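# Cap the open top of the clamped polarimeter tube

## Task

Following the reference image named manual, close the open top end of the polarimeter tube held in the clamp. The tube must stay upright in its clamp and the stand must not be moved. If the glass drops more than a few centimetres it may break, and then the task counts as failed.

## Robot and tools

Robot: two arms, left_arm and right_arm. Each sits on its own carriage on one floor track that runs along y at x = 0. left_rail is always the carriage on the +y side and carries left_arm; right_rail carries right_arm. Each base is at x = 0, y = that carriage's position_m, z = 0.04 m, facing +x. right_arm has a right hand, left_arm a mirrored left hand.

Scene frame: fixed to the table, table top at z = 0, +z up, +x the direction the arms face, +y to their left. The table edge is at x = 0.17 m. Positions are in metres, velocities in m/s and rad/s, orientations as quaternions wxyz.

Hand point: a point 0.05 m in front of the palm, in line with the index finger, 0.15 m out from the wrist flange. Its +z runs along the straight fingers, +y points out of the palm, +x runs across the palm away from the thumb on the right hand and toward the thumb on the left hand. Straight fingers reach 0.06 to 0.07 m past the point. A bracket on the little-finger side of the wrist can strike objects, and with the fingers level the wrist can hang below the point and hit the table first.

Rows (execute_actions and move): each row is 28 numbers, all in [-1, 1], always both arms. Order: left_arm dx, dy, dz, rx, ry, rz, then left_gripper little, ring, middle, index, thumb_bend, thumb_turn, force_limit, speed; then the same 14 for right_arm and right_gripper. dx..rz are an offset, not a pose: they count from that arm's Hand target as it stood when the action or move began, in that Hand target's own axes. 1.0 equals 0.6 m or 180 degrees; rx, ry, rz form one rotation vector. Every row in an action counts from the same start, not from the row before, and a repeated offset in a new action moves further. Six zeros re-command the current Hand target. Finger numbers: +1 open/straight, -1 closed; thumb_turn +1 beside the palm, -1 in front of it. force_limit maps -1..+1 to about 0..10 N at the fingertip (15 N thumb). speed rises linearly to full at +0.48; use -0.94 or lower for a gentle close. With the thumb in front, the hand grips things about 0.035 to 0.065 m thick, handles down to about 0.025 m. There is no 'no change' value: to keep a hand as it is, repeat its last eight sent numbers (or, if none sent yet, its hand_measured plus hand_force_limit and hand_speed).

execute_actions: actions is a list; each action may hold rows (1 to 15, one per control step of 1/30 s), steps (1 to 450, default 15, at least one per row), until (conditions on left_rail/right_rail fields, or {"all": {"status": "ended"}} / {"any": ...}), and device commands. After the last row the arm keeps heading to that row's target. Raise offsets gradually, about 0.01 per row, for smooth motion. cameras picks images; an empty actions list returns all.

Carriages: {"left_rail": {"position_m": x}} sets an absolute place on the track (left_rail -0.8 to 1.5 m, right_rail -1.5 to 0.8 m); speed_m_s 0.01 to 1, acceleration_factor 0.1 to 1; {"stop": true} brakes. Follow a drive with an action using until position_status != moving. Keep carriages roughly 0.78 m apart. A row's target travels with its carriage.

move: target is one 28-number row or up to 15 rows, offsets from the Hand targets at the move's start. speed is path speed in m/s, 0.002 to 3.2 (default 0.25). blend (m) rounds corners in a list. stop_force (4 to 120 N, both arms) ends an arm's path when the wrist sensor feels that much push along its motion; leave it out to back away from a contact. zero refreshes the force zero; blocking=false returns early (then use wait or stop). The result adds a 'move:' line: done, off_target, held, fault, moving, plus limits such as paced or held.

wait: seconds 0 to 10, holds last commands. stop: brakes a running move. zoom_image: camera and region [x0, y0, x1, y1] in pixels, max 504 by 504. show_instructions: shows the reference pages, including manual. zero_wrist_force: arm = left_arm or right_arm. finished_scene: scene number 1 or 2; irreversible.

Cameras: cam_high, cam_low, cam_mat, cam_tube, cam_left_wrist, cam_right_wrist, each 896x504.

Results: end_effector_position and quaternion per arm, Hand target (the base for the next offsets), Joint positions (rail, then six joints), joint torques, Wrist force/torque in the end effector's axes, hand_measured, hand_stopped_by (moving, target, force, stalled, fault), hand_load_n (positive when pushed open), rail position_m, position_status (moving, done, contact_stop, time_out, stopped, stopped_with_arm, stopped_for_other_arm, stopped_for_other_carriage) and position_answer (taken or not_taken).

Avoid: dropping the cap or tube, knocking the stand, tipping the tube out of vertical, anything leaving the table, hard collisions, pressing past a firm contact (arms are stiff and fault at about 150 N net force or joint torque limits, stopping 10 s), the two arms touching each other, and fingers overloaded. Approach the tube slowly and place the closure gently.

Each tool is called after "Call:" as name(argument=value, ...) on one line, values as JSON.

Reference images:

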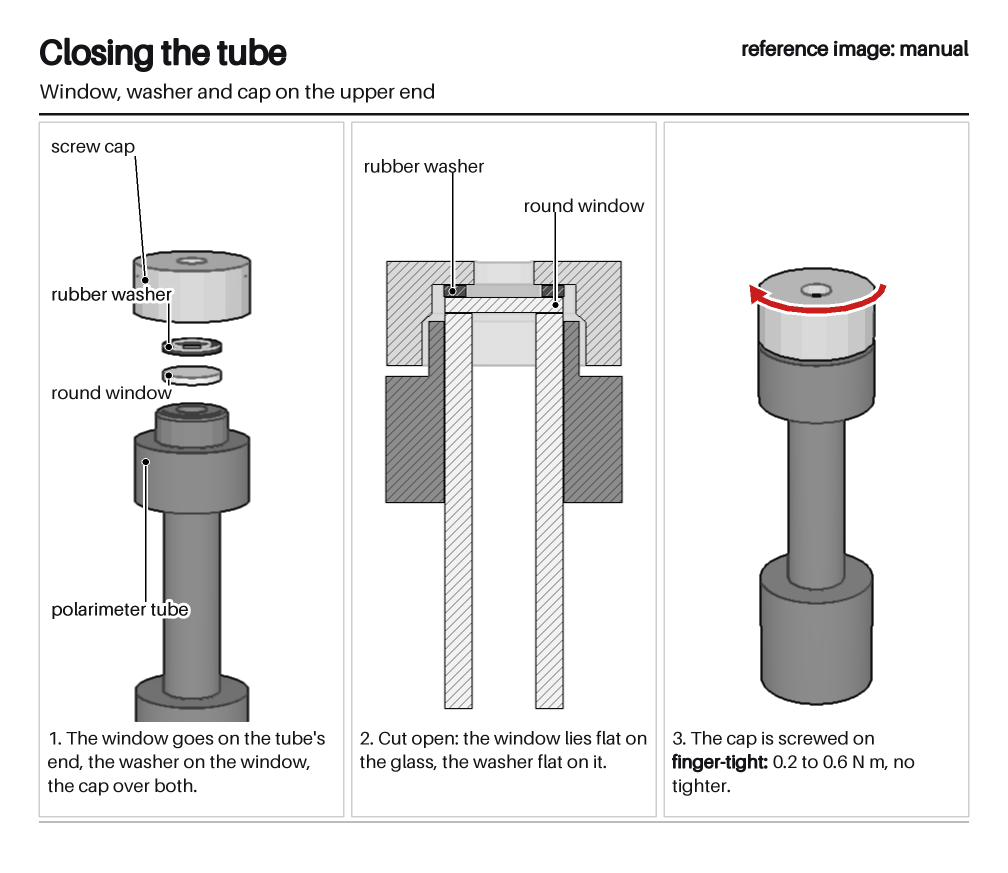

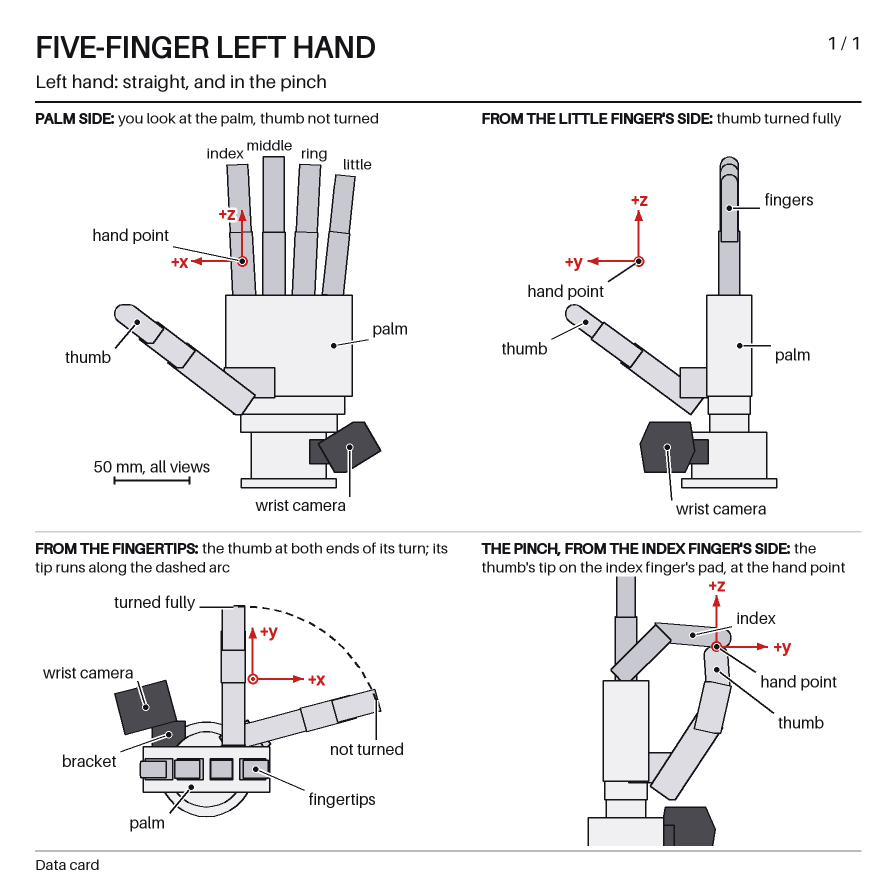

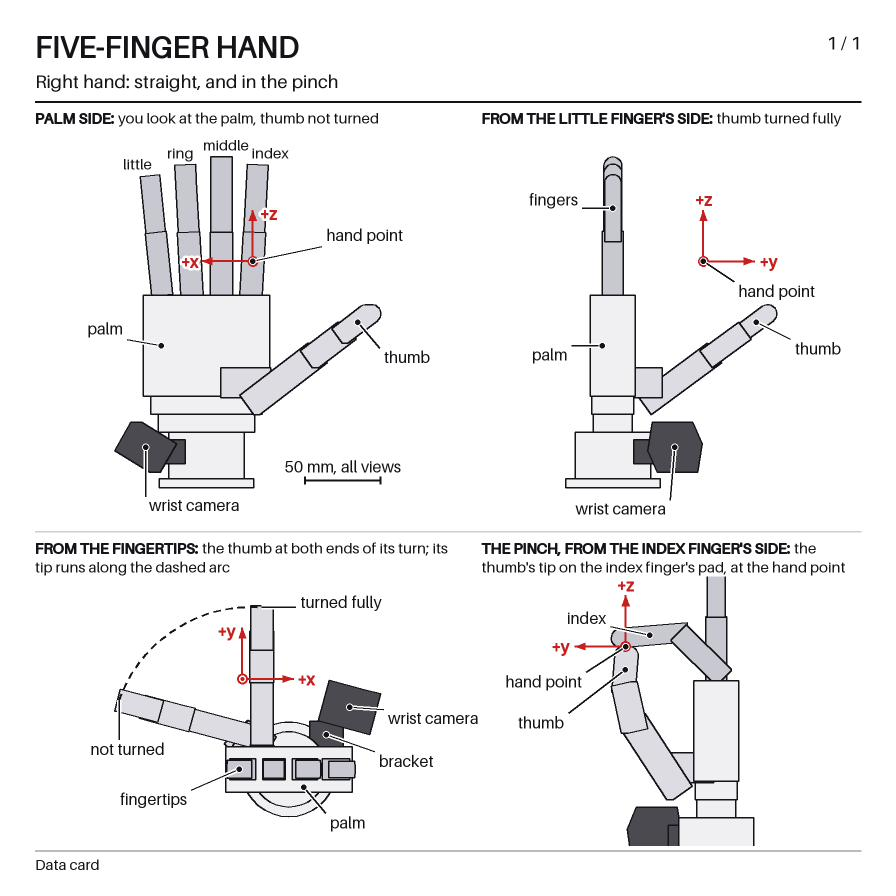

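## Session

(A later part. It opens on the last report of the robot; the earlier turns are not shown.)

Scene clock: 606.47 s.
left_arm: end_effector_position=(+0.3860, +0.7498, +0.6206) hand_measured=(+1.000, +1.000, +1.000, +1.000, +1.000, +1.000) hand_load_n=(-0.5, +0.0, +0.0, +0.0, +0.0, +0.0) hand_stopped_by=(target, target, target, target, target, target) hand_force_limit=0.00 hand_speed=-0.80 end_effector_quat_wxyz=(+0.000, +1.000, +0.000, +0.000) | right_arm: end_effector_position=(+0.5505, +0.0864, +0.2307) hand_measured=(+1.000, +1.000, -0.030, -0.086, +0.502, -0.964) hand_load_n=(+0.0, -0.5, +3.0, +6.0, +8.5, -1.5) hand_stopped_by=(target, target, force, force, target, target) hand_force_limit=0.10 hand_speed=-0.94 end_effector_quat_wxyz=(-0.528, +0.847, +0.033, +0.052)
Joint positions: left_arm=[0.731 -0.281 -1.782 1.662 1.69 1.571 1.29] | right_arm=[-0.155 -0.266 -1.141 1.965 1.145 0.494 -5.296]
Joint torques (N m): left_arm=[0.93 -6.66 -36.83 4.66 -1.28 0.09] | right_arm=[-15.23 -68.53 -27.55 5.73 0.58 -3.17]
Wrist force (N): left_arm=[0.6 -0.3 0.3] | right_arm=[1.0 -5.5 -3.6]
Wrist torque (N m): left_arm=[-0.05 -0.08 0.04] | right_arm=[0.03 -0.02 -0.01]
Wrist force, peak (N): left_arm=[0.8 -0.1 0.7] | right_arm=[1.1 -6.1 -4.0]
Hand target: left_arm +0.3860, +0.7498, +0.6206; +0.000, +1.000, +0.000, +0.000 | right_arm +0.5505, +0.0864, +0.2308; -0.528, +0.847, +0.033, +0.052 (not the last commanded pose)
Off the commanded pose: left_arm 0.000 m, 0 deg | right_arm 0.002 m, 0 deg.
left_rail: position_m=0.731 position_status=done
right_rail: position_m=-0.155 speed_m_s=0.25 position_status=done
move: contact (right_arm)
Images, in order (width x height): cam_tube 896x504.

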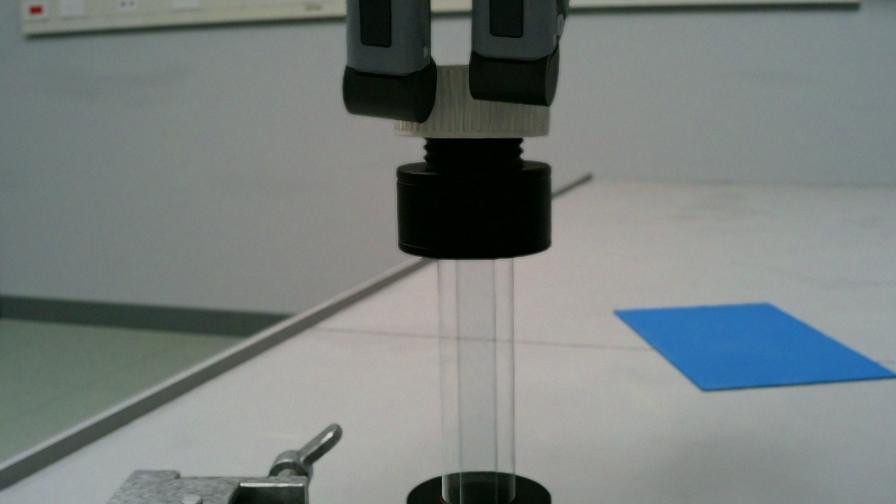

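Call:
move(target=[[0,0,0,0,0,0,1,1,1,1,1,1,0,-0.8, 0.00496,-0.00259,0.00671,-0.0179,0.1087,0.0539,1,1,-0.35,-0.35,0.5,-0.965,0.1,-0.94],[0,0,0,0,0,0,1,1,1,1,1,1,0,-0.8, 0.0134,-0.00399,0.01196,-0.0364,0.2218,0.1112,1,1,-0.35,-0.35,0.5,-0.965,0.1,-0.94]], speed=0.12, blend=[0.002,0], cameras=["cam_tube","cam_right_wrist"])

Call:
zoom_image(camera="cam_tube", region=[390, 80, 560, 180])

Scene clock: 611.40 s.
left_arm: end_effector_position=(+0.3860, +0.7498, +0.6206) hand_measured=(+1.000, +1.000, +1.000, +1.000, +1.000, +1.000) hand_load_n=(+0.0, +0.0, +0.0, +0.0, +0.0, +0.0) hand_stopped_by=(target, target, target, target, target, target) hand_force_limit=0.00 hand_speed=-0.80 end_effector_quat_wxyz=(+0.000, +1.000, +0.000, +0.000) | right_arm: end_effector_position=(+0.5587, +0.0939, +0.2308) hand_measured=(+1.000, +1.000, -0.030, -0.086, +0.502, -0.964) hand_load_n=(+0.0, +0.0, +3.5, +6.5, +9.5, +0.0) hand_stopped_by=(target, target, force, force, target, target) hand_force_limit=0.10 hand_speed=-0.94 end_effector_quat_wxyz=(-0.461, +0.799, -0.296, +0.248)
Joint positions: left_arm=[0.731 -0.281 -1.782 1.662 1.69 1.571 1.29] | right_arm=[-0.155 -0.199 -1.567 2.189 0.077 0.781 -3.818]
Joint torques (N m): left_arm=[-0.13 -6.41 -37.01 4.84 -1.34 0.18] | right_arm=[5.54 -49.94 -24.28 -1.64 2.78 3.09]
Wrist force (N): left_arm=[0.7 0.0 0.5] | right_arm=[-0.9 -3.0 1.4]
Wrist torque (N m): left_arm=[0.00 -0.09 0.05] | right_arm=[0.21 -0.05 -0.21]
Wrist force, peak (N): left_arm=[1.0 0.0 0.4] | right_arm=[1.3 -5.4 -3.8]
Hand target: left_arm +0.3860, +0.7498, +0.6206; +0.000, +1.000, +0.000, +0.000 | right_arm +0.5586, +0.0939, +0.2308; -0.461, +0.799, -0.296, +0.248
Off the commanded pose: left_arm 0.000 m, 0 deg | right_arm 0.000 m, 0 deg.
left_rail: position_m=0.731 position_status=done
right_rail: position_m=-0.155 speed_m_s=0.25 position_status=done
move: done
camera_calibration:
cam_right_wrist: T_world_to_cam=[[-0.0426527, -0.576788, -0.815779, 0.266566], [-0.980707, 0.180083, -0.0760499, 0.546013], [0.190773, 0.796797, -0.573342, 0.0663815], [0, 0, 0, 1]] pos_world=[0.534185, 0.0025318, 0.297042]
Images, in order (width x height): cam_tube 896x504, cam_right_wrist 896x504.

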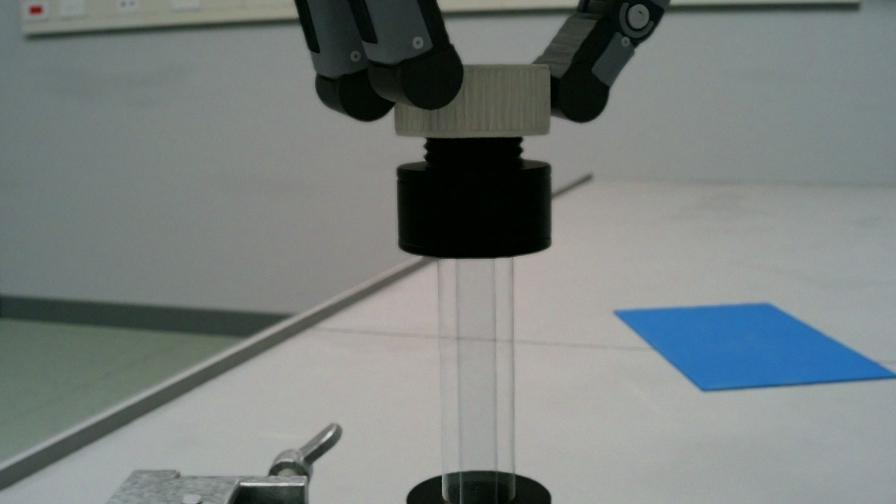

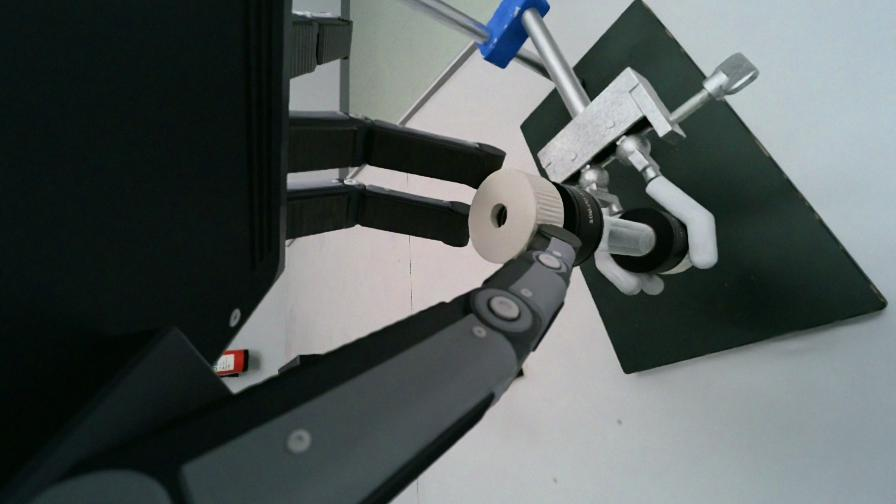

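Scaled by 2.965.

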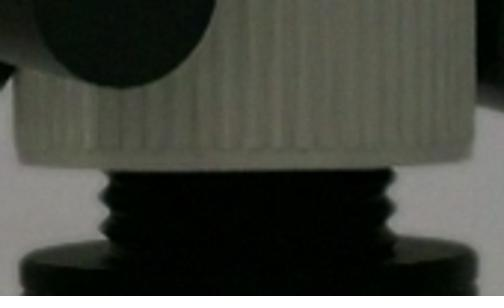

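Call:
execute_actions(actions=[], cameras=["cam_tube","cam_right_wrist","cam_high"])

Scene clock: 614.57 s.
left_arm: end_effector_position=(+0.3860, +0.7498, +0.6206) hand_measured=(+1.000, +1.000, +1.000, +1.000, +1.000, +1.000) hand_load_n=(+0.0, +0.0, +0.0, +0.0, +0.0, +0.0) hand_stopped_by=(target, target, target, target, target, target) hand_force_limit=0.00 hand_speed=-0.80 end_effector_quat_wxyz=(+0.000, +1.000, +0.000, +0.000) | right_arm: end_effector_position=(+0.5586, +0.0939, +0.2308) hand_measured=(+1.000, +1.000, -0.030, -0.086, +0.502, -0.964) hand_load_n=(+0.0, +0.0, +3.0, +6.5, +9.5, -0.5) hand_stopped_by=(target, target, force, force, target, target) hand_force_limit=0.10 hand_speed=-0.94 end_effector_quat_wxyz=(-0.461, +0.799, -0.296, +0.248)
Joint positions: left_arm=[0.731 -0.281 -1.782 1.662 1.69 1.571 1.29] | right_arm=[-0.155 -0.199 -1.567 2.189 0.077 0.782 -3.818]
Joint velocities: within noise
Joint torques (N m): left_arm=[0.89 -5.49 -36.87 4.76 -1.26 0.33] | right_arm=[6.97 -50.84 -25.67 -0.81 2.66 3.14]
Wrist force (N): left_arm=[0.5 -0.1 0.2] | right_arm=[-0.7 -4.4 0.6]
Wrist torque (N m): left_arm=[-0.01 -0.07 0.04] | right_arm=[0.21 -0.04 -0.21]
Wrist force, peak (N): left_arm=[0.8 0.3 0.9] | right_arm=[-0.7 -4.6 0.4]
Hand target: left_arm +0.3860, +0.7498, +0.6206; +0.000, +1.000, +0.000, +0.000 | right_arm +0.5586, +0.0939, +0.2308; -0.461, +0.799, -0.296, +0.248
Off the commanded pose: left_arm 0.000 m, 0 deg | right_arm 0.000 m, 0 deg.
left_rail: position_m=0.731 position_status=done
right_rail: position_m=-0.155 speed_m_s=0.25 position_status=done
camera_calibration:
cam_right_wrist: T_world_to_cam=[[-0.0428307, -0.576797, -0.815764, 0.266656], [-0.980659, 0.180351, -0.076031, 0.545981], [0.190978, 0.79673, -0.573366, 0.0662791], [0, 0, 0, 1]] pos_world=[0.534184, 0.00253183, 0.297042]
Images, in order (width x height): cam_high 896x504, cam_tube 896x504, cam_right_wrist 896x504.

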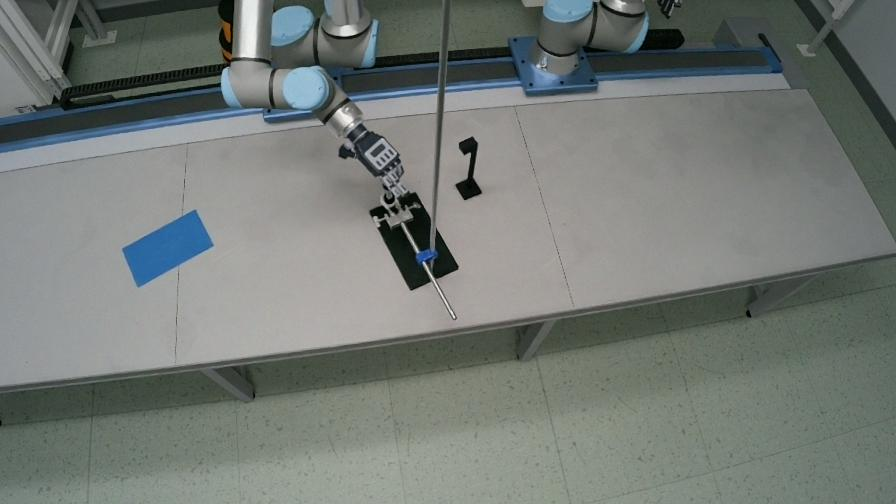

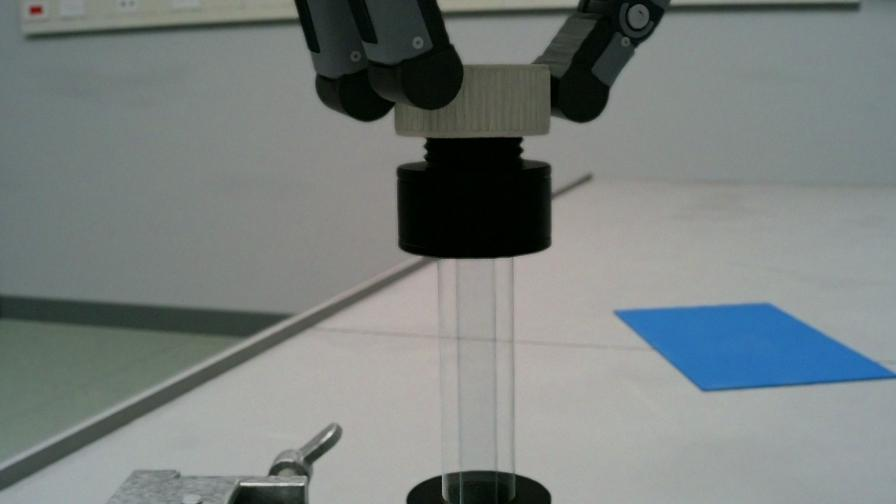

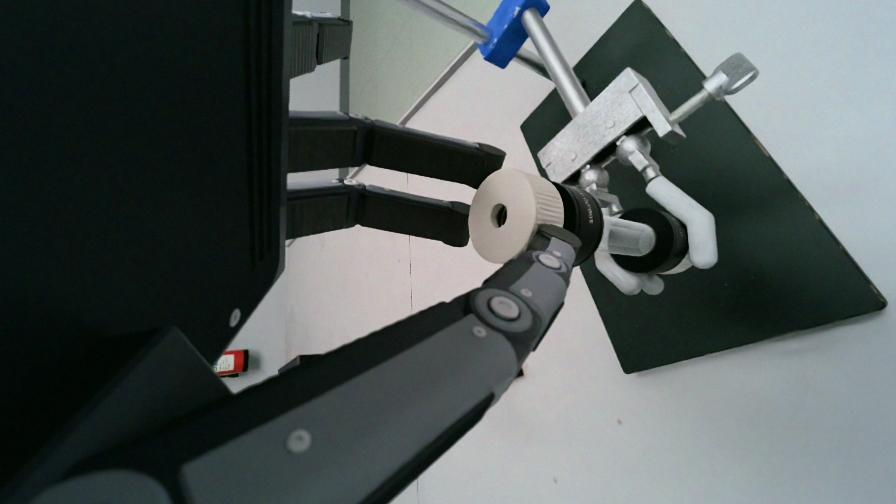

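Call:
zoom_image(camera="cam_tube", region=[380, 50, 570, 200])

Scaled by 2.653.

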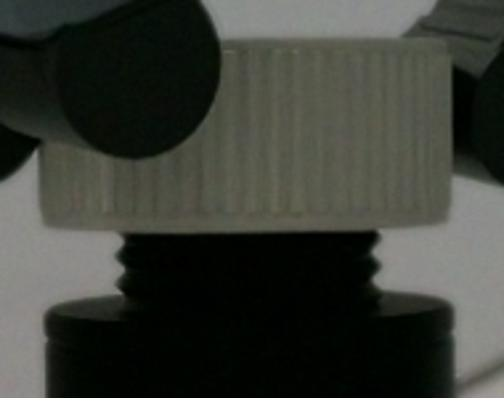

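Call:
move(target=[0,0,0,0,0,0,1,1,1,1,1,1,0,-0.8,0.00585,-0.0030,0.00747,-0.0182,0.1104,0.0565,1,1,-0.35,-0.35,0.5,-0.965,0.1,-0.94], speed=0.08, cameras=["cam_tube"])

Call:
zoom_image(camera="cam_tube", region=[380, 50, 570, 200])

Scene clock: 619.40 s.
left_arm: end_effector_position=(+0.3860, +0.7498, +0.6206) hand_measured=(+1.000, +1.000, +1.000, +1.000, +1.000, +1.000) hand_load_n=(+0.0, +0.0, +0.0, +0.0, +0.0, +0.0) hand_stopped_by=(target, target, target, target, target, target) hand_force_limit=0.00 hand_speed=-0.80 end_effector_quat_wxyz=(+0.000, +1.000, +0.000, +0.000) | right_arm: end_effector_position=(+0.5645, +0.0948, +0.2308) hand_measured=(+1.000, +1.000, -0.030, -0.086, +0.502, -0.964) hand_load_n=(+0.0, +0.0, +3.5, +6.0, +9.5, +1.0) hand_stopped_by=(target, target, force, force, target, target) hand_force_limit=0.10 hand_speed=-0.94 end_effector_quat_wxyz=(-0.400, +0.728, -0.447, +0.332)
Joint positions: left_arm=[0.731 -0.281 -1.782 1.662 1.69 1.571 1.29] | right_arm=[-0.155 -0.032 -1.65 2.236 -0.08 1.253 -3.455]
Joint torques (N m): left_arm=[0.39 -5.28 -36.87 4.81 -1.46 0.06] | right_arm=[3.69 -44.32 -39.04 -2.17 3.41 2.88]
Wrist force (N): left_arm=[0.6 -0.2 0.4] | right_arm=[-4.7 -3.5 1.2]
Wrist torque (N m): left_arm=[-0.04 -0.07 0.05] | right_arm=[0.21 0.06 -0.24]
Wrist force, peak (N): left_arm=[0.9 -0.3 0.6] | right_arm=[-5.3 -3.5 1.8]
Hand target: left_arm +0.3860, +0.7498, +0.6206; +0.000, +1.000, +0.000, +0.000 | right_arm +0.5645, +0.0948, +0.2308; -0.400, +0.728, -0.447, +0.332
Off the commanded pose: left_arm 0.000 m, 0 deg | right_arm 0.000 m, 0 deg.
left_rail: position_m=0.731 position_status=done
right_rail: position_m=-0.155 speed_m_s=0.25 position_status=done
move: done
Images, in order (width x height): cam_tube 896x504.

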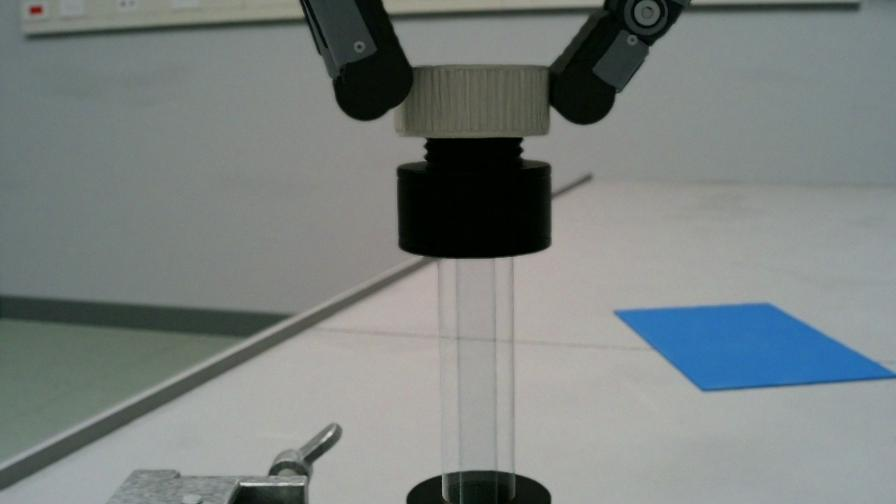

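Scaled by 2.653.

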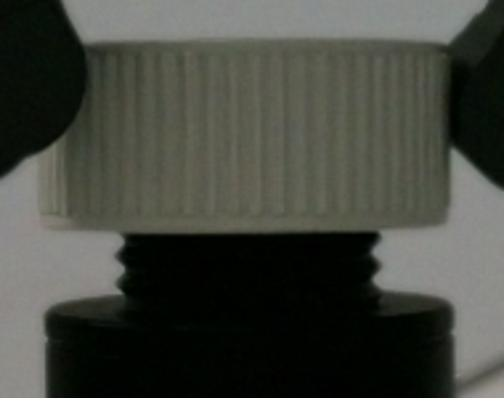

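Call:
move(target=[0,0,0,0,0,0,1,1,1,1,1,1,0,-0.8,-0.0009,0,0,0,0,0,1,1,-0.35,-0.35,0.5,-0.965,0.1,-0.94], speed=0.01)

Scene clock: 620.43 s.
left_arm: end_effector_position=(+0.3860, +0.7498, +0.6206) hand_measured=(+1.000, +1.000, +1.000, +1.000, +1.000, +1.000) hand_load_n=(+0.0, +0.0, +0.0, +0.0, +0.0, +0.0) hand_stopped_by=(target, target, target, target, target, target) hand_force_limit=0.00 hand_speed=-0.80 end_effector_quat_wxyz=(+0.000, +1.000, +0.000, +0.000) | right_arm: end_effector_position=(+0.5644, +0.0952, +0.2308) hand_measured=(+1.000, +1.000, -0.030, -0.086, +0.502, -0.964) hand_load_n=(+0.0, +0.0, +3.0, +6.5, +9.0, +0.0) hand_stopped_by=(target, target, force, force, target, target) hand_force_limit=0.10 hand_speed=-0.94 end_effector_quat_wxyz=(-0.400, +0.728, -0.447, +0.332)
Joint positions: left_arm=[0.731 -0.281 -1.782 1.662 1.69 1.571 1.29] | right_arm=[-0.155 -0.031 -1.65 2.236 -0.081 1.254 -3.454]
Joint torques (N m): left_arm=[2.68 -5.44 -36.65 4.76 -1.44 -0.27] | right_arm=[6.85 -34.55 -30.69 -2.26 3.39 3.61]
Wrist force (N): left_arm=[0.7 0.0 0.5] | right_arm=[-1.6 -2.1 1.0]
Wrist torque (N m): left_arm=[-0.01 -0.10 0.05] | right_arm=[0.20 0.06 -0.25]
Wrist force, peak (N): left_arm=[0.9 0.1 0.4] | right_arm=[-4.9 -3.7 0.6]
Hand target: left_arm +0.3860, +0.7498, +0.6206; +0.000, +1.000, +0.000, +0.000 | right_arm +0.5643, +0.0953, +0.2307; -0.400, +0.728, -0.447, +0.332
Off the commanded pose: left_arm 0.000 m, 0 deg | right_arm 0.000 m, 0 deg.
left_rail: position_m=0.731 position_status=done
right_rail: position_m=-0.155 speed_m_s=0.25 position_status=done
move: done

Call:
move(target=[0,0,0,0,0,0,1,1,1,1,1,1,0,-0.8,0.0058,-0.0027,0.00783,-0.0183,0.1099,0.0575,1,1,-0.35,-0.35,0.5,-0.965,0.1,-0.94], speed=0.08, cameras=["cam_tube"])

Call:
zoom_image(camera="cam_tube", region=[380, 50, 570, 200])

Scene clock: 623.97 s.
left_arm: end_effector_position=(+0.3860, +0.7498, +0.6206) hand_measured=(+1.000, +1.000, +1.000, +1.000, +1.000, +1.000) hand_load_n=(+0.0, +0.0, +0.0, +0.0, +0.0, +0.0) hand_stopped_by=(target, target, target, target, target, target) hand_force_limit=0.00 hand_speed=-0.80 end_effector_quat_wxyz=(+0.000, +1.000, +0.000, +0.000) | right_arm: end_effector_position=(+0.5702, +0.0939, +0.2304) hand_measured=(+1.000, +1.000, -0.030, -0.086, +0.502, -0.964) hand_load_n=(+0.0, +0.0, +2.5, +5.5, +10.0, +0.0) hand_stopped_by=(target, target, force, force, target, target) hand_force_limit=0.10 hand_speed=-0.94 end_effector_quat_wxyz=(-0.324, +0.628, -0.582, +0.402) end_effector_velocity=(+0.000, +0.000, +0.000) end_effector_angular_velocity=(-0.001, +0.000, -0.004)
Joint positions: left_arm=[0.731 -0.281 -1.782 1.662 1.69 1.571 1.29] | right_arm=[-0.155 0.175 -1.603 2.189 -0.088 1.785 -3.171]
Joint velocities: left_arm=[within noise] | right_arm=[0 0.001 0.001 -0.001 0 0.005 0.002]
Joint torques (N m): left_arm=[-0.21 -5.39 -36.04 4.92 -1.38 0.12] | right_arm=[3.78 -8.61 -39.41 3.43 4.32 2.92]
Wrist force (N): left_arm=[0.7 0.1 0.6] | right_arm=[-3.7 -4.2 -3.6]
Wrist torque (N m): left_arm=[0.00 -0.09 0.04] | right_arm=[0.10 0.00 -0.23]
Wrist force, peak (N): left_arm=[1.1 0.0 0.5] | right_arm=[-3.9 -5.2 -4.0]
Hand target: left_arm +0.3860, +0.7498, +0.6206; +0.000, +1.000, +0.000, +0.000 | right_arm +0.5702, +0.0939, +0.2304; -0.324, +0.628, -0.582, +0.402
Off the commanded pose: left_arm 0.000 m, 0 deg | right_arm 0.000 m, 0 deg.
left_rail: position_m=0.731 position_status=done
right_rail: position_m=-0.155 speed_m_s=0.25 position_status=done
move: done
Images, in order (width x height): cam_tube 896x504.

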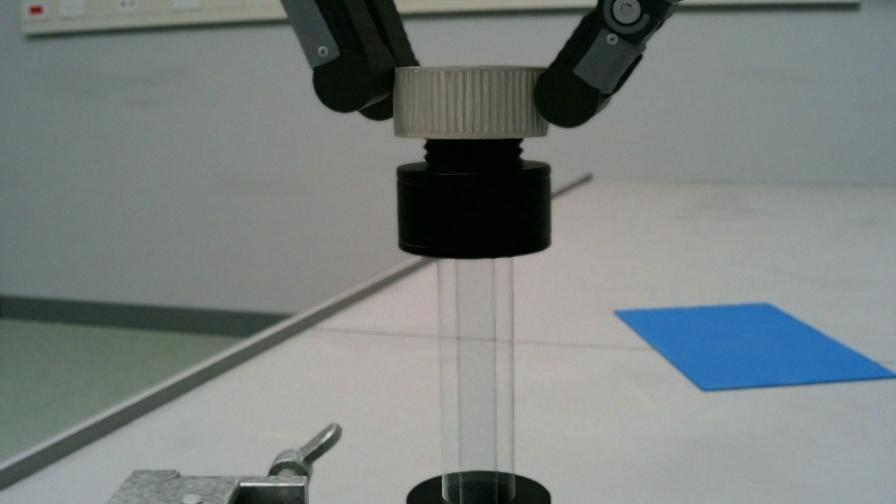

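Scaled by 2.653.

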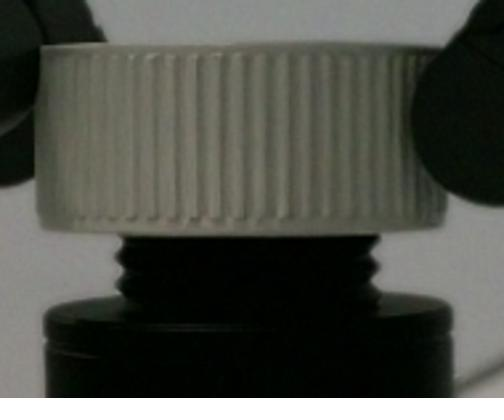

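Call:
move(target=[0,0,0,0,0,0,1,1,1,1,1,1,0,-0.8,-0.00099,0.0002,-0.00065,0,0,0,1,1,-0.35,-0.35,0.5,-0.965,0.1,-0.94], speed=0.01, cameras=["cam_tube"])

Call:
zoom_image(camera="cam_tube", region=[380, 50, 570, 200])

Scene clock: 625.27 s.
left_arm: end_effector_position=(+0.3860, +0.7498, +0.6206) hand_measured=(+1.000, +1.000, +1.000, +1.000, +1.000, +1.000) hand_load_n=(+0.0, +0.0, +0.0, -0.5, +0.0, +0.0) hand_stopped_by=(target, target, target, target, target, target) hand_force_limit=0.00 hand_speed=-0.80 end_effector_quat_wxyz=(+0.000, +1.000, +0.000, +0.000) | right_arm: end_effector_position=(+0.5699, +0.0944, +0.2304) hand_measured=(+1.000, +1.000, -0.030, -0.086, +0.502, -0.964) hand_load_n=(+0.0, +0.0, +3.5, +6.5, +9.0, -1.0) hand_stopped_by=(target, target, force, force, target, target) hand_force_limit=0.10 hand_speed=-0.94 end_effector_quat_wxyz=(-0.324, +0.628, -0.582, +0.402)
Joint positions: left_arm=[0.731 -0.281 -1.782 1.662 1.69 1.571 1.29] | right_arm=[-0.155 0.177 -1.603 2.189 -0.087 1.786 -3.17]
Joint torques (N m): left_arm=[2.45 -5.31 -36.93 5.04 -1.36 0.21] | right_arm=[4.73 -11.54 -37.53 3.91 2.84 3.31]
Wrist force (N): left_arm=[0.8 0.0 0.2] | right_arm=[0.3 -5.3 -1.4]
Wrist torque (N m): left_arm=[0.00 -0.11 0.05] | right_arm=[0.13 0.02 -0.28]
Wrist force, peak (N): left_arm=[1.0 -0.1 0.3] | right_arm=[-3.9 -5.5 -4.0]
Hand target: left_arm +0.3860, +0.7498, +0.6206; +0.000, +1.000, +0.000, +0.000 | right_arm +0.5698, +0.0945, +0.2304; -0.324, +0.628, -0.582, +0.402
Off the commanded pose: left_arm 0.000 m, 0 deg | right_arm 0.000 m, 0 deg.
left_rail: position_m=0.731 position_status=done
right_rail: position_m=-0.155 speed_m_s=0.25 position_status=done
move: done
Images, in order (width x height): cam_tube 896x504.

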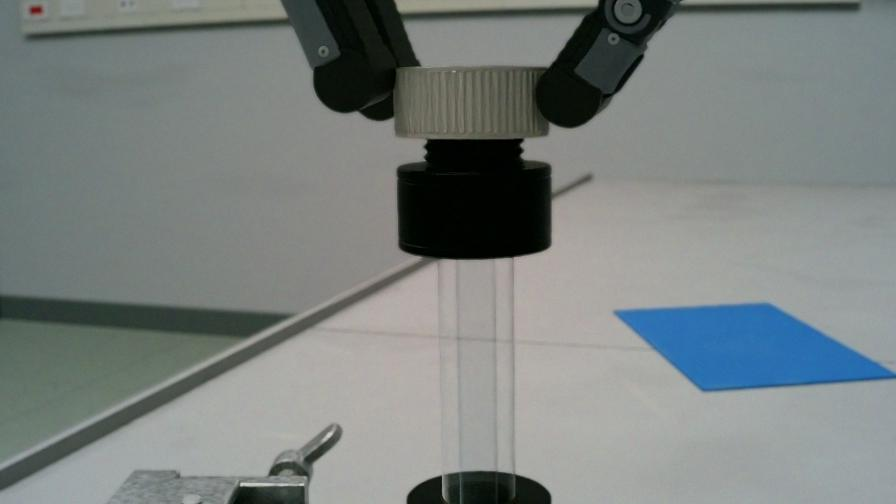

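Scaled by 2.653.

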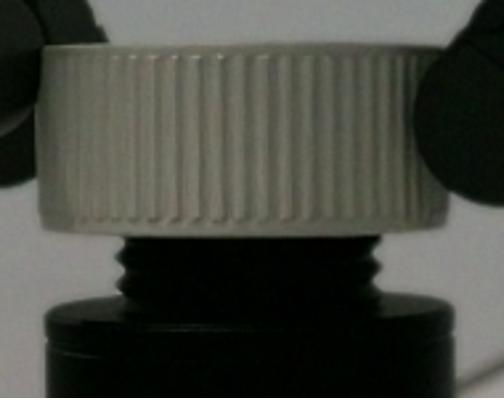

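Call:
zoom_image(camera="cam_tube", region=[390, 110, 560, 180])

Scaled by 2.965.

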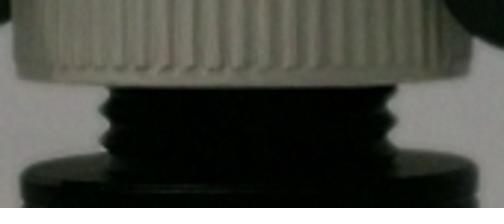

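Call:
move(target=[0,0,0,0,0,0,1,1,1,1,1,1,0,-0.8,0.0055,-0.00345,0.00722,-0.0207,0.1094,0.0583,1,1,-0.35,-0.35,0.5,-0.965,0.1,-0.94], speed=0.08, cameras=["cam_tube"])

Call:
zoom_image(camera="cam_tube", region=[390, 60, 560, 180])

Scene clock: 629.50 s.
left_arm: end_effector_position=(+0.3860, +0.7498, +0.6206) hand_measured=(+1.000, +1.000, +1.000, +1.000, +1.000, +1.000) hand_load_n=(+0.0, +0.0, +0.0, +0.0, +0.0, +0.0) hand_stopped_by=(target, target, target, target, target, target) hand_force_limit=0.00 hand_speed=-0.80 end_effector_quat_wxyz=(+0.000, +1.000, +0.000, +0.000) | right_arm: end_effector_position=(+0.5746, +0.0912, +0.2306) hand_measured=(+1.000, +1.000, -0.030, -0.086, +0.502, -0.964) hand_load_n=(+0.0, +0.0, +3.0, +5.5, +10.0, +0.0) hand_stopped_by=(target, target, force, force, target, target) hand_force_limit=0.10 hand_speed=-0.94 end_effector_quat_wxyz=(+0.235, -0.505, +0.696, -0.453)
Joint positions: left_arm=[0.731 -0.281 -1.782 1.662 1.69 1.571 1.29] | right_arm=[-0.155 0.336 -1.461 2.056 0.07 2.252 -2.832]
Joint torques (N m): left_arm=[1.11 -7.61 -36.35 4.81 -1.47 -0.18] | right_arm=[5.87 -22.07 -38.74 4.03 4.56 2.95]
Wrist force (N): left_arm=[0.7 0.2 0.6] | right_arm=[-1.8 -0.9 0.0]
Wrist torque (N m): left_arm=[0.02 -0.09 0.04] | right_arm=[0.13 0.10 -0.25]
Wrist force, peak (N): left_arm=[1.0 -0.4 0.5] | right_arm=[0.6 -5.3 -1.3]
Hand target: left_arm +0.3860, +0.7498, +0.6206; +0.000, +1.000, +0.000, +0.000 | right_arm +0.5746, +0.0912, +0.2306; +0.235, -0.505, +0.696, -0.453
Off the commanded pose: left_arm 0.000 m, 0 deg | right_arm 0.000 m, 0 deg.
left_rail: position_m=0.731 position_status=done
right_rail: position_m=-0.155 speed_m_s=0.25 position_status=done
move: done
Images, in order (width x height): cam_tube 896x504.

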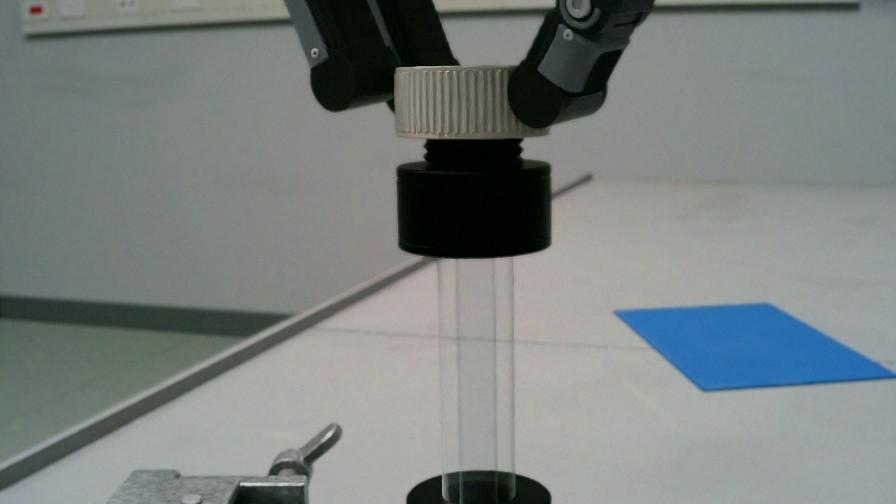

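Scaled by 2.965.

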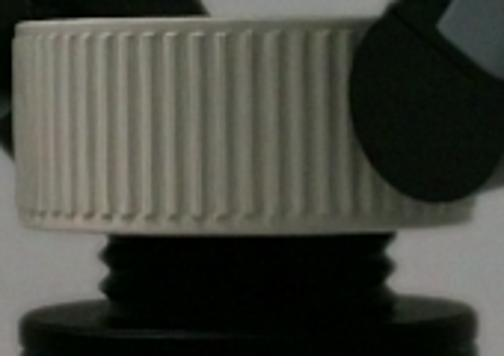

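Call:
move(target=[0,0,0,0,0,0,1,1,1,1,1,1,0,-0.8,0.00455,-0.00322,0.00655,-0.0169,0.1085,0.0599,1,1,-0.35,-0.35,0.5,-0.965,0.1,-0.94], speed=0.08, cameras=["cam_tube"])

Call:
zoom_image(camera="cam_tube", region=[390, 60, 560, 180])

Scene clock: 633.20 s.
left_arm: end_effector_position=(+0.3860, +0.7498, +0.6206) hand_measured=(+1.000, +1.000, +1.000, +1.000, +1.000, +1.000) hand_load_n=(+0.0, +0.0, +0.0, +0.0, +0.0, +0.0) hand_stopped_by=(target, target, target, target, target, target) hand_force_limit=0.00 hand_speed=-0.80 end_effector_quat_wxyz=(+0.000, +1.000, +0.000, +0.000) | right_arm: end_effector_position=(+0.5776, +0.0870, +0.2308) hand_measured=(+1.000, +1.000, -0.030, -0.086, +0.502, -0.964) hand_load_n=(+0.0, -0.5, +3.5, +6.5, +9.5, -1.0) hand_stopped_by=(target, target, force, force, target, target) hand_force_limit=0.10 hand_speed=-0.94 end_effector_quat_wxyz=(+0.142, -0.360, +0.782, -0.489)
Joint positions: left_arm=[0.731 -0.281 -1.782 1.662 1.69 1.571 1.29] | right_arm=[-0.155 0.419 -1.259 1.88 0.464 2.566 -2.282]
Joint torques (N m): left_arm=[0.43 -5.45 -36.26 4.96 -1.55 -0.11] | right_arm=[8.14 -32.75 -37.03 5.95 3.69 3.31]
Wrist force (N): left_arm=[1.0 0.2 0.4] | right_arm=[0.7 -0.9 1.3]
Wrist torque (N m): left_arm=[0.03 -0.13 0.06] | right_arm=[0.16 0.00 -0.24]
Wrist force, peak (N): left_arm=[1.0 -0.2 0.7] | right_arm=[-1.9 0.9 1.8]
Hand target: left_arm +0.3860, +0.7498, +0.6206; +0.000, +1.000, +0.000, +0.000 | right_arm +0.5776, +0.0870, +0.2308; +0.142, -0.360, +0.782, -0.489
Off the commanded pose: left_arm 0.000 m, 0 deg | right_arm 0.000 m, 0 deg.
left_rail: position_m=0.731 position_status=done
right_rail: position_m=-0.155 speed_m_s=0.25 position_status=done
move: done
Images, in order (width x height): cam_tube 896x504.

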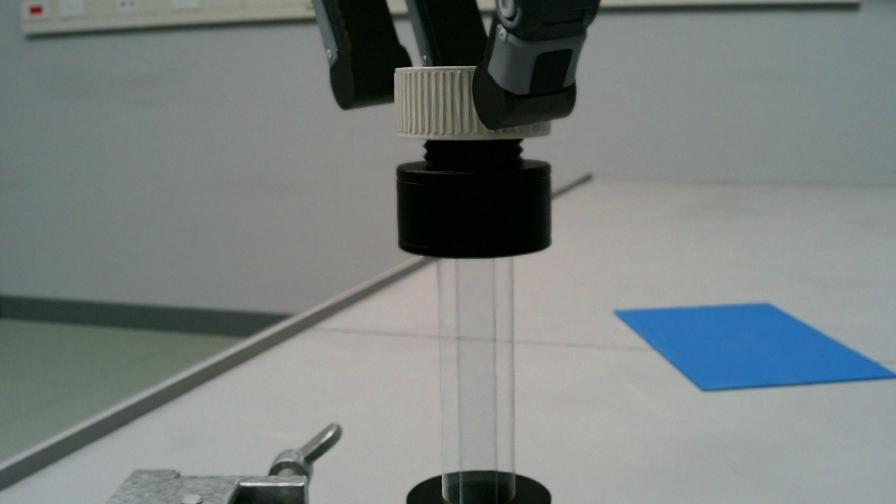

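Scaled by 2.965.

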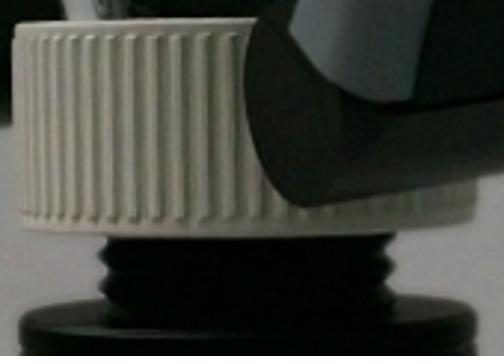

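Call:
move(target=[0,0,0,0,0,0,1,1,1,1,1,1,0,-0.8,0.00009,-0.00058,-0.00032,0,0,0,1,1,-0.35,-0.35,0.5,-0.965,0.1,-0.94], speed=0.01, cameras=["cam_tube"])

Call:
zoom_image(camera="cam_tube", region=[390, 60, 560, 180])

Scene clock: 634.43 s.
left_arm: end_effector_position=(+0.3860, +0.7498, +0.6206) hand_measured=(+1.000, +1.000, +1.000, +1.000, +1.000, +1.000) hand_load_n=(+0.0, +0.0, +0.0, +0.0, +0.0, +0.0) hand_stopped_by=(target, target, target, target, target, target) hand_force_limit=0.00 hand_speed=-0.80 end_effector_quat_wxyz=(+0.000, +1.000, +0.000, +0.000) | right_arm: end_effector_position=(+0.5776, +0.0870, +0.2311) hand_measured=(+1.000, +1.000, -0.030, -0.086, +0.502, -0.964) hand_load_n=(+0.0, +0.0, +3.0, +6.0, +10.0, -0.5) hand_stopped_by=(target, target, force, force, target, target) hand_force_limit=0.10 hand_speed=-0.94 end_effector_quat_wxyz=(+0.141, -0.360, +0.782, -0.489)
Joint positions: left_arm=[0.731 -0.281 -1.782 1.662 1.69 1.571 1.29] | right_arm=[-0.155 0.42 -1.259 1.88 0.466 2.567 -2.281]
Joint torques (N m): left_arm=[1.72 -5.3 -36.73 4.84 -1.41 -0.07] | right_arm=[5.81 -76.65 -37.13 5.97 4.01 3.19]
Wrist force (N): left_arm=[1.0 -0.3 0.4] | right_arm=[-0.3 0.1 2.1]
Wrist torque (N m): left_arm=[-0.05 -0.14 0.08] | right_arm=[0.05 -0.02 -0.22]
Wrist force, peak (N): left_arm=[1.0 -0.3 0.4] | right_arm=[0.9 -1.9 1.3]
Hand target: left_arm +0.3860, +0.7498, +0.6206; +0.000, +1.000, +0.000, +0.000 | right_arm +0.5776, +0.0870, +0.2312; +0.142, -0.360, +0.782, -0.489
Off the commanded pose: left_arm 0.000 m, 0 deg | right_arm 0.000 m, 0 deg.
left_rail: position_m=0.731 position_status=done
right_rail: position_m=-0.155 speed_m_s=0.25 position_status=done
move: done
Images, in order (width x height): cam_tube 896x504.

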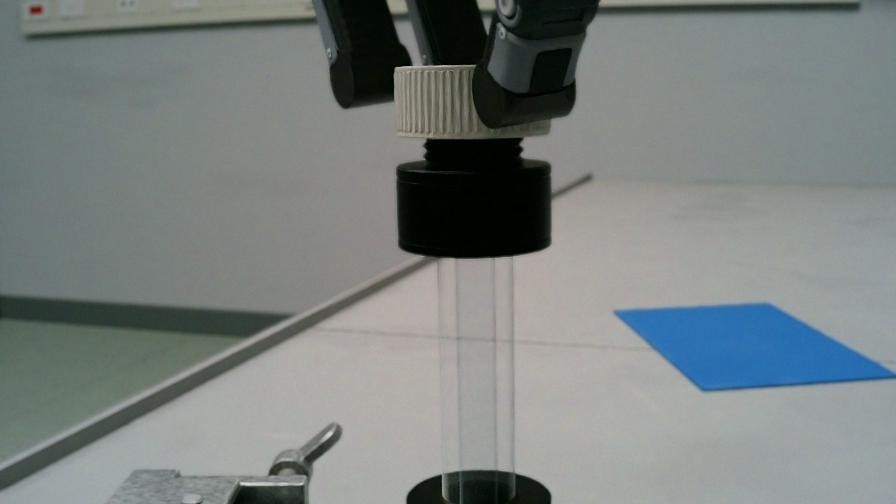

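Scaled by 2.965.

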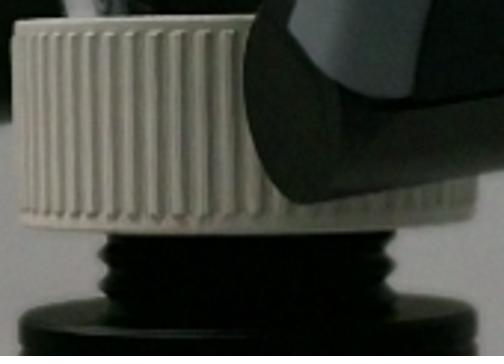

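Call:
move(target=[0,0,0,0,0,0,1,1,1,1,1,1,0,-0.8,0.00013,-0.00087,-0.00048,0,0,0,1,1,-0.35,-0.35,0.5,-0.965,0.1,-0.94], speed=0.01, cameras=["cam_tube"])

Call:
zoom_image(camera="cam_tube", region=[390, 60, 560, 180])

Scene clock: 635.43 s.
left_arm: end_effector_position=(+0.3860, +0.7498, +0.6206) hand_measured=(+1.000, +1.000, +1.000, +1.000, +1.000, +1.000) hand_load_n=(+0.0, +0.0, +0.0, +0.0, +0.0, +0.0) hand_stopped_by=(target, target, target, target, target, target) hand_force_limit=0.00 hand_speed=-0.80 end_effector_quat_wxyz=(+0.000, +1.000, +0.000, +0.000) | right_arm: end_effector_position=(+0.5776, +0.0870, +0.2317) hand_measured=(+1.000, +1.000, -0.030, -0.086, +0.502, -0.964) hand_load_n=(+0.0, +0.0, +2.5, +6.0, +11.0, +1.0) hand_stopped_by=(target, target, force, force, target, target) hand_force_limit=0.10 hand_speed=-0.94 end_effector_quat_wxyz=(+0.142, -0.360, +0.782, -0.489)
Joint positions: left_arm=[0.731 -0.281 -1.782 1.662 1.69 1.571 1.29] | right_arm=[-0.155 0.42 -1.26 1.879 0.467 2.567 -2.281]
Joint torques (N m): left_arm=[1.44 -5.08 -37.51 4.8 -1.28 0.14] | right_arm=[4.11 -75.95 -38.1 6.6 4.33 3.06]
Wrist force (N): left_arm=[0.8 -0.2 0.4] | right_arm=[-2.6 5.4 4.7]
Wrist torque (N m): left_arm=[-0.03 -0.11 0.06] | right_arm=[0.18 -0.04 -0.13]
Wrist force, peak (N): left_arm=[0.9 -0.1 0.5] | right_arm=[-2.6 5.4 4.7]
Hand target: left_arm +0.3860, +0.7498, +0.6206; +0.000, +1.000, +0.000, +0.000 | right_arm +0.5776, +0.0870, +0.2318; +0.142, -0.360, +0.782, -0.489
Off the commanded pose: left_arm 0.000 m, 0 deg | right_arm 0.000 m, 0 deg.
left_rail: position_m=0.731 position_status=done
right_rail: position_m=-0.155 speed_m_s=0.25 position_status=done
move: done
Images, in order (width x height): cam_tube 896x504.

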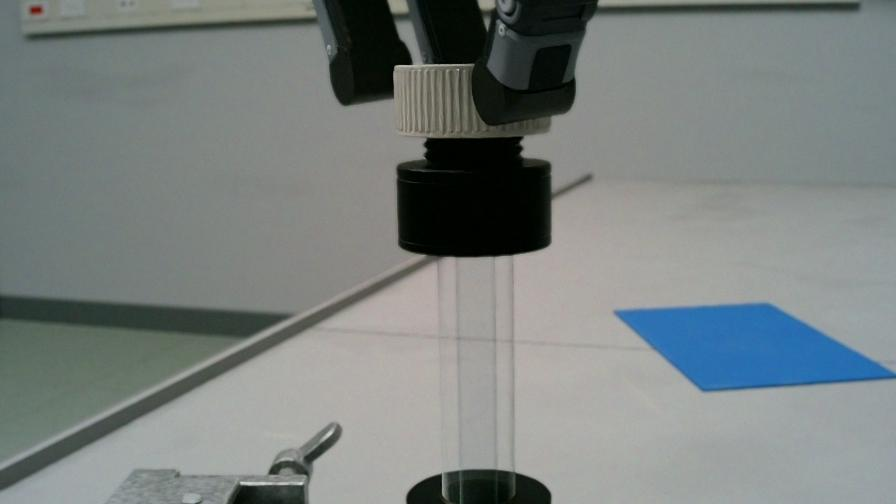

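Scaled by 2.965.

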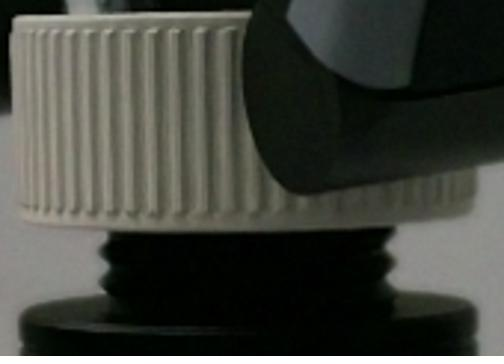

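Call:
move(target=[[0,0,0,0,0,0,1,1,1,1,1,1,0,-0.8,-0.00022,0.00145,0.0008,0,0,0,1,1,-0.35,-0.35,0.5,-0.965,0.1,-0.94],[0,0,0,0,0,0,1,1,1,1,1,1,0,-0.8,0.00277,-0.00108,0.00547,-0.0111,0.0722,0.0402,1,1,-0.35,-0.35,0.5,-0.965,0.1,-0.94]], speed=[0.01,0.08], cameras=["cam_tube"])

Call:
zoom_image(camera="cam_tube", region=[390, 60, 560, 180])

Scene clock: 638.73 s.
left_arm: end_effector_position=(+0.3860, +0.7498, +0.6206) hand_measured=(+1.000, +1.000, +1.000, +1.000, +1.000, +1.000) hand_load_n=(+0.5, +0.0, +0.0, +0.0, +0.0, +0.0) hand_stopped_by=(target, target, target, target, target, target) hand_force_limit=0.00 hand_speed=-0.80 end_effector_quat_wxyz=(+0.000, +1.000, +0.000, +0.000) | right_arm: end_effector_position=(+0.5786, +0.0834, +0.2310) hand_measured=(+1.000, +1.000, -0.030, -0.086, +0.502, -0.964) hand_load_n=(+0.0, +0.0, +3.5, +6.0, +10.0, -0.5) hand_stopped_by=(target, target, force, force, target, target) hand_force_limit=0.10 hand_speed=-0.94 end_effector_quat_wxyz=(+0.077, -0.255, +0.822, -0.503)
Joint positions: left_arm=[0.731 -0.281 -1.782 1.662 1.69 1.571 1.29] | right_arm=[-0.155 0.437 -1.114 1.777 0.882 2.639 -1.751]
Joint torques (N m): left_arm=[1.63 -7.77 -36.58 4.84 -1.58 0.05] | right_arm=[5.75 -43.39 -35.6 6.8 4.71 2.9]
Wrist force (N): left_arm=[0.5 -0.1 0.5] | right_arm=[0.4 -0.4 1.9]
Wrist torque (N m): left_arm=[-0.02 -0.06 0.04] | right_arm=[0.07 -0.05 -0.16]
Wrist force, peak (N): left_arm=[1.0 0.0 0.4] | right_arm=[-2.9 5.0 4.7]
Hand target: left_arm +0.3860, +0.7498, +0.6206; +0.000, +1.000, +0.000, +0.000 | right_arm +0.5786, +0.0835, +0.2310; +0.076, -0.255, +0.822, -0.503
Off the commanded pose: left_arm 0.000 m, 0 deg | right_arm 0.000 m, 0 deg.
left_rail: position_m=0.731 position_status=done
right_rail: position_m=-0.155 speed_m_s=0.25 position_status=done
move: done
Images, in order (width x height): cam_tube 896x504.

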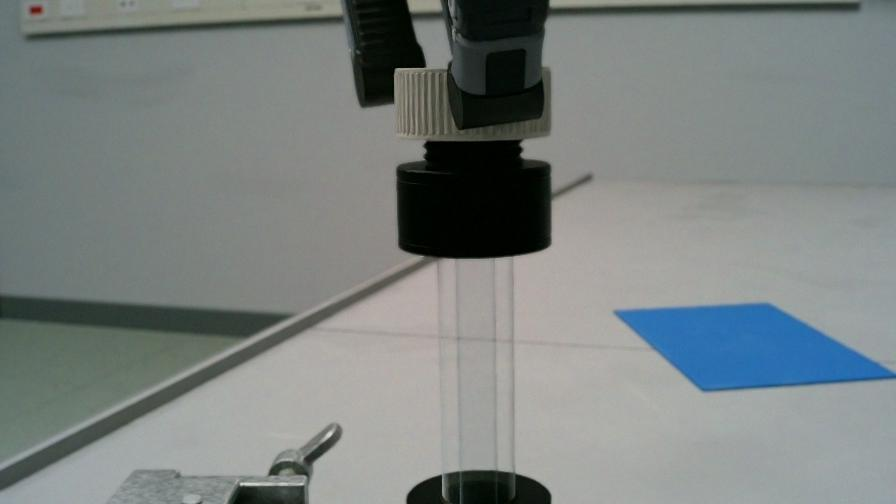

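Scaled by 2.965.

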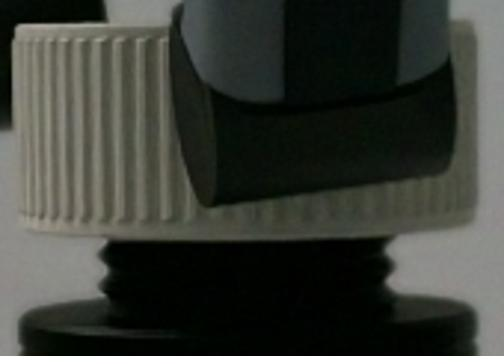

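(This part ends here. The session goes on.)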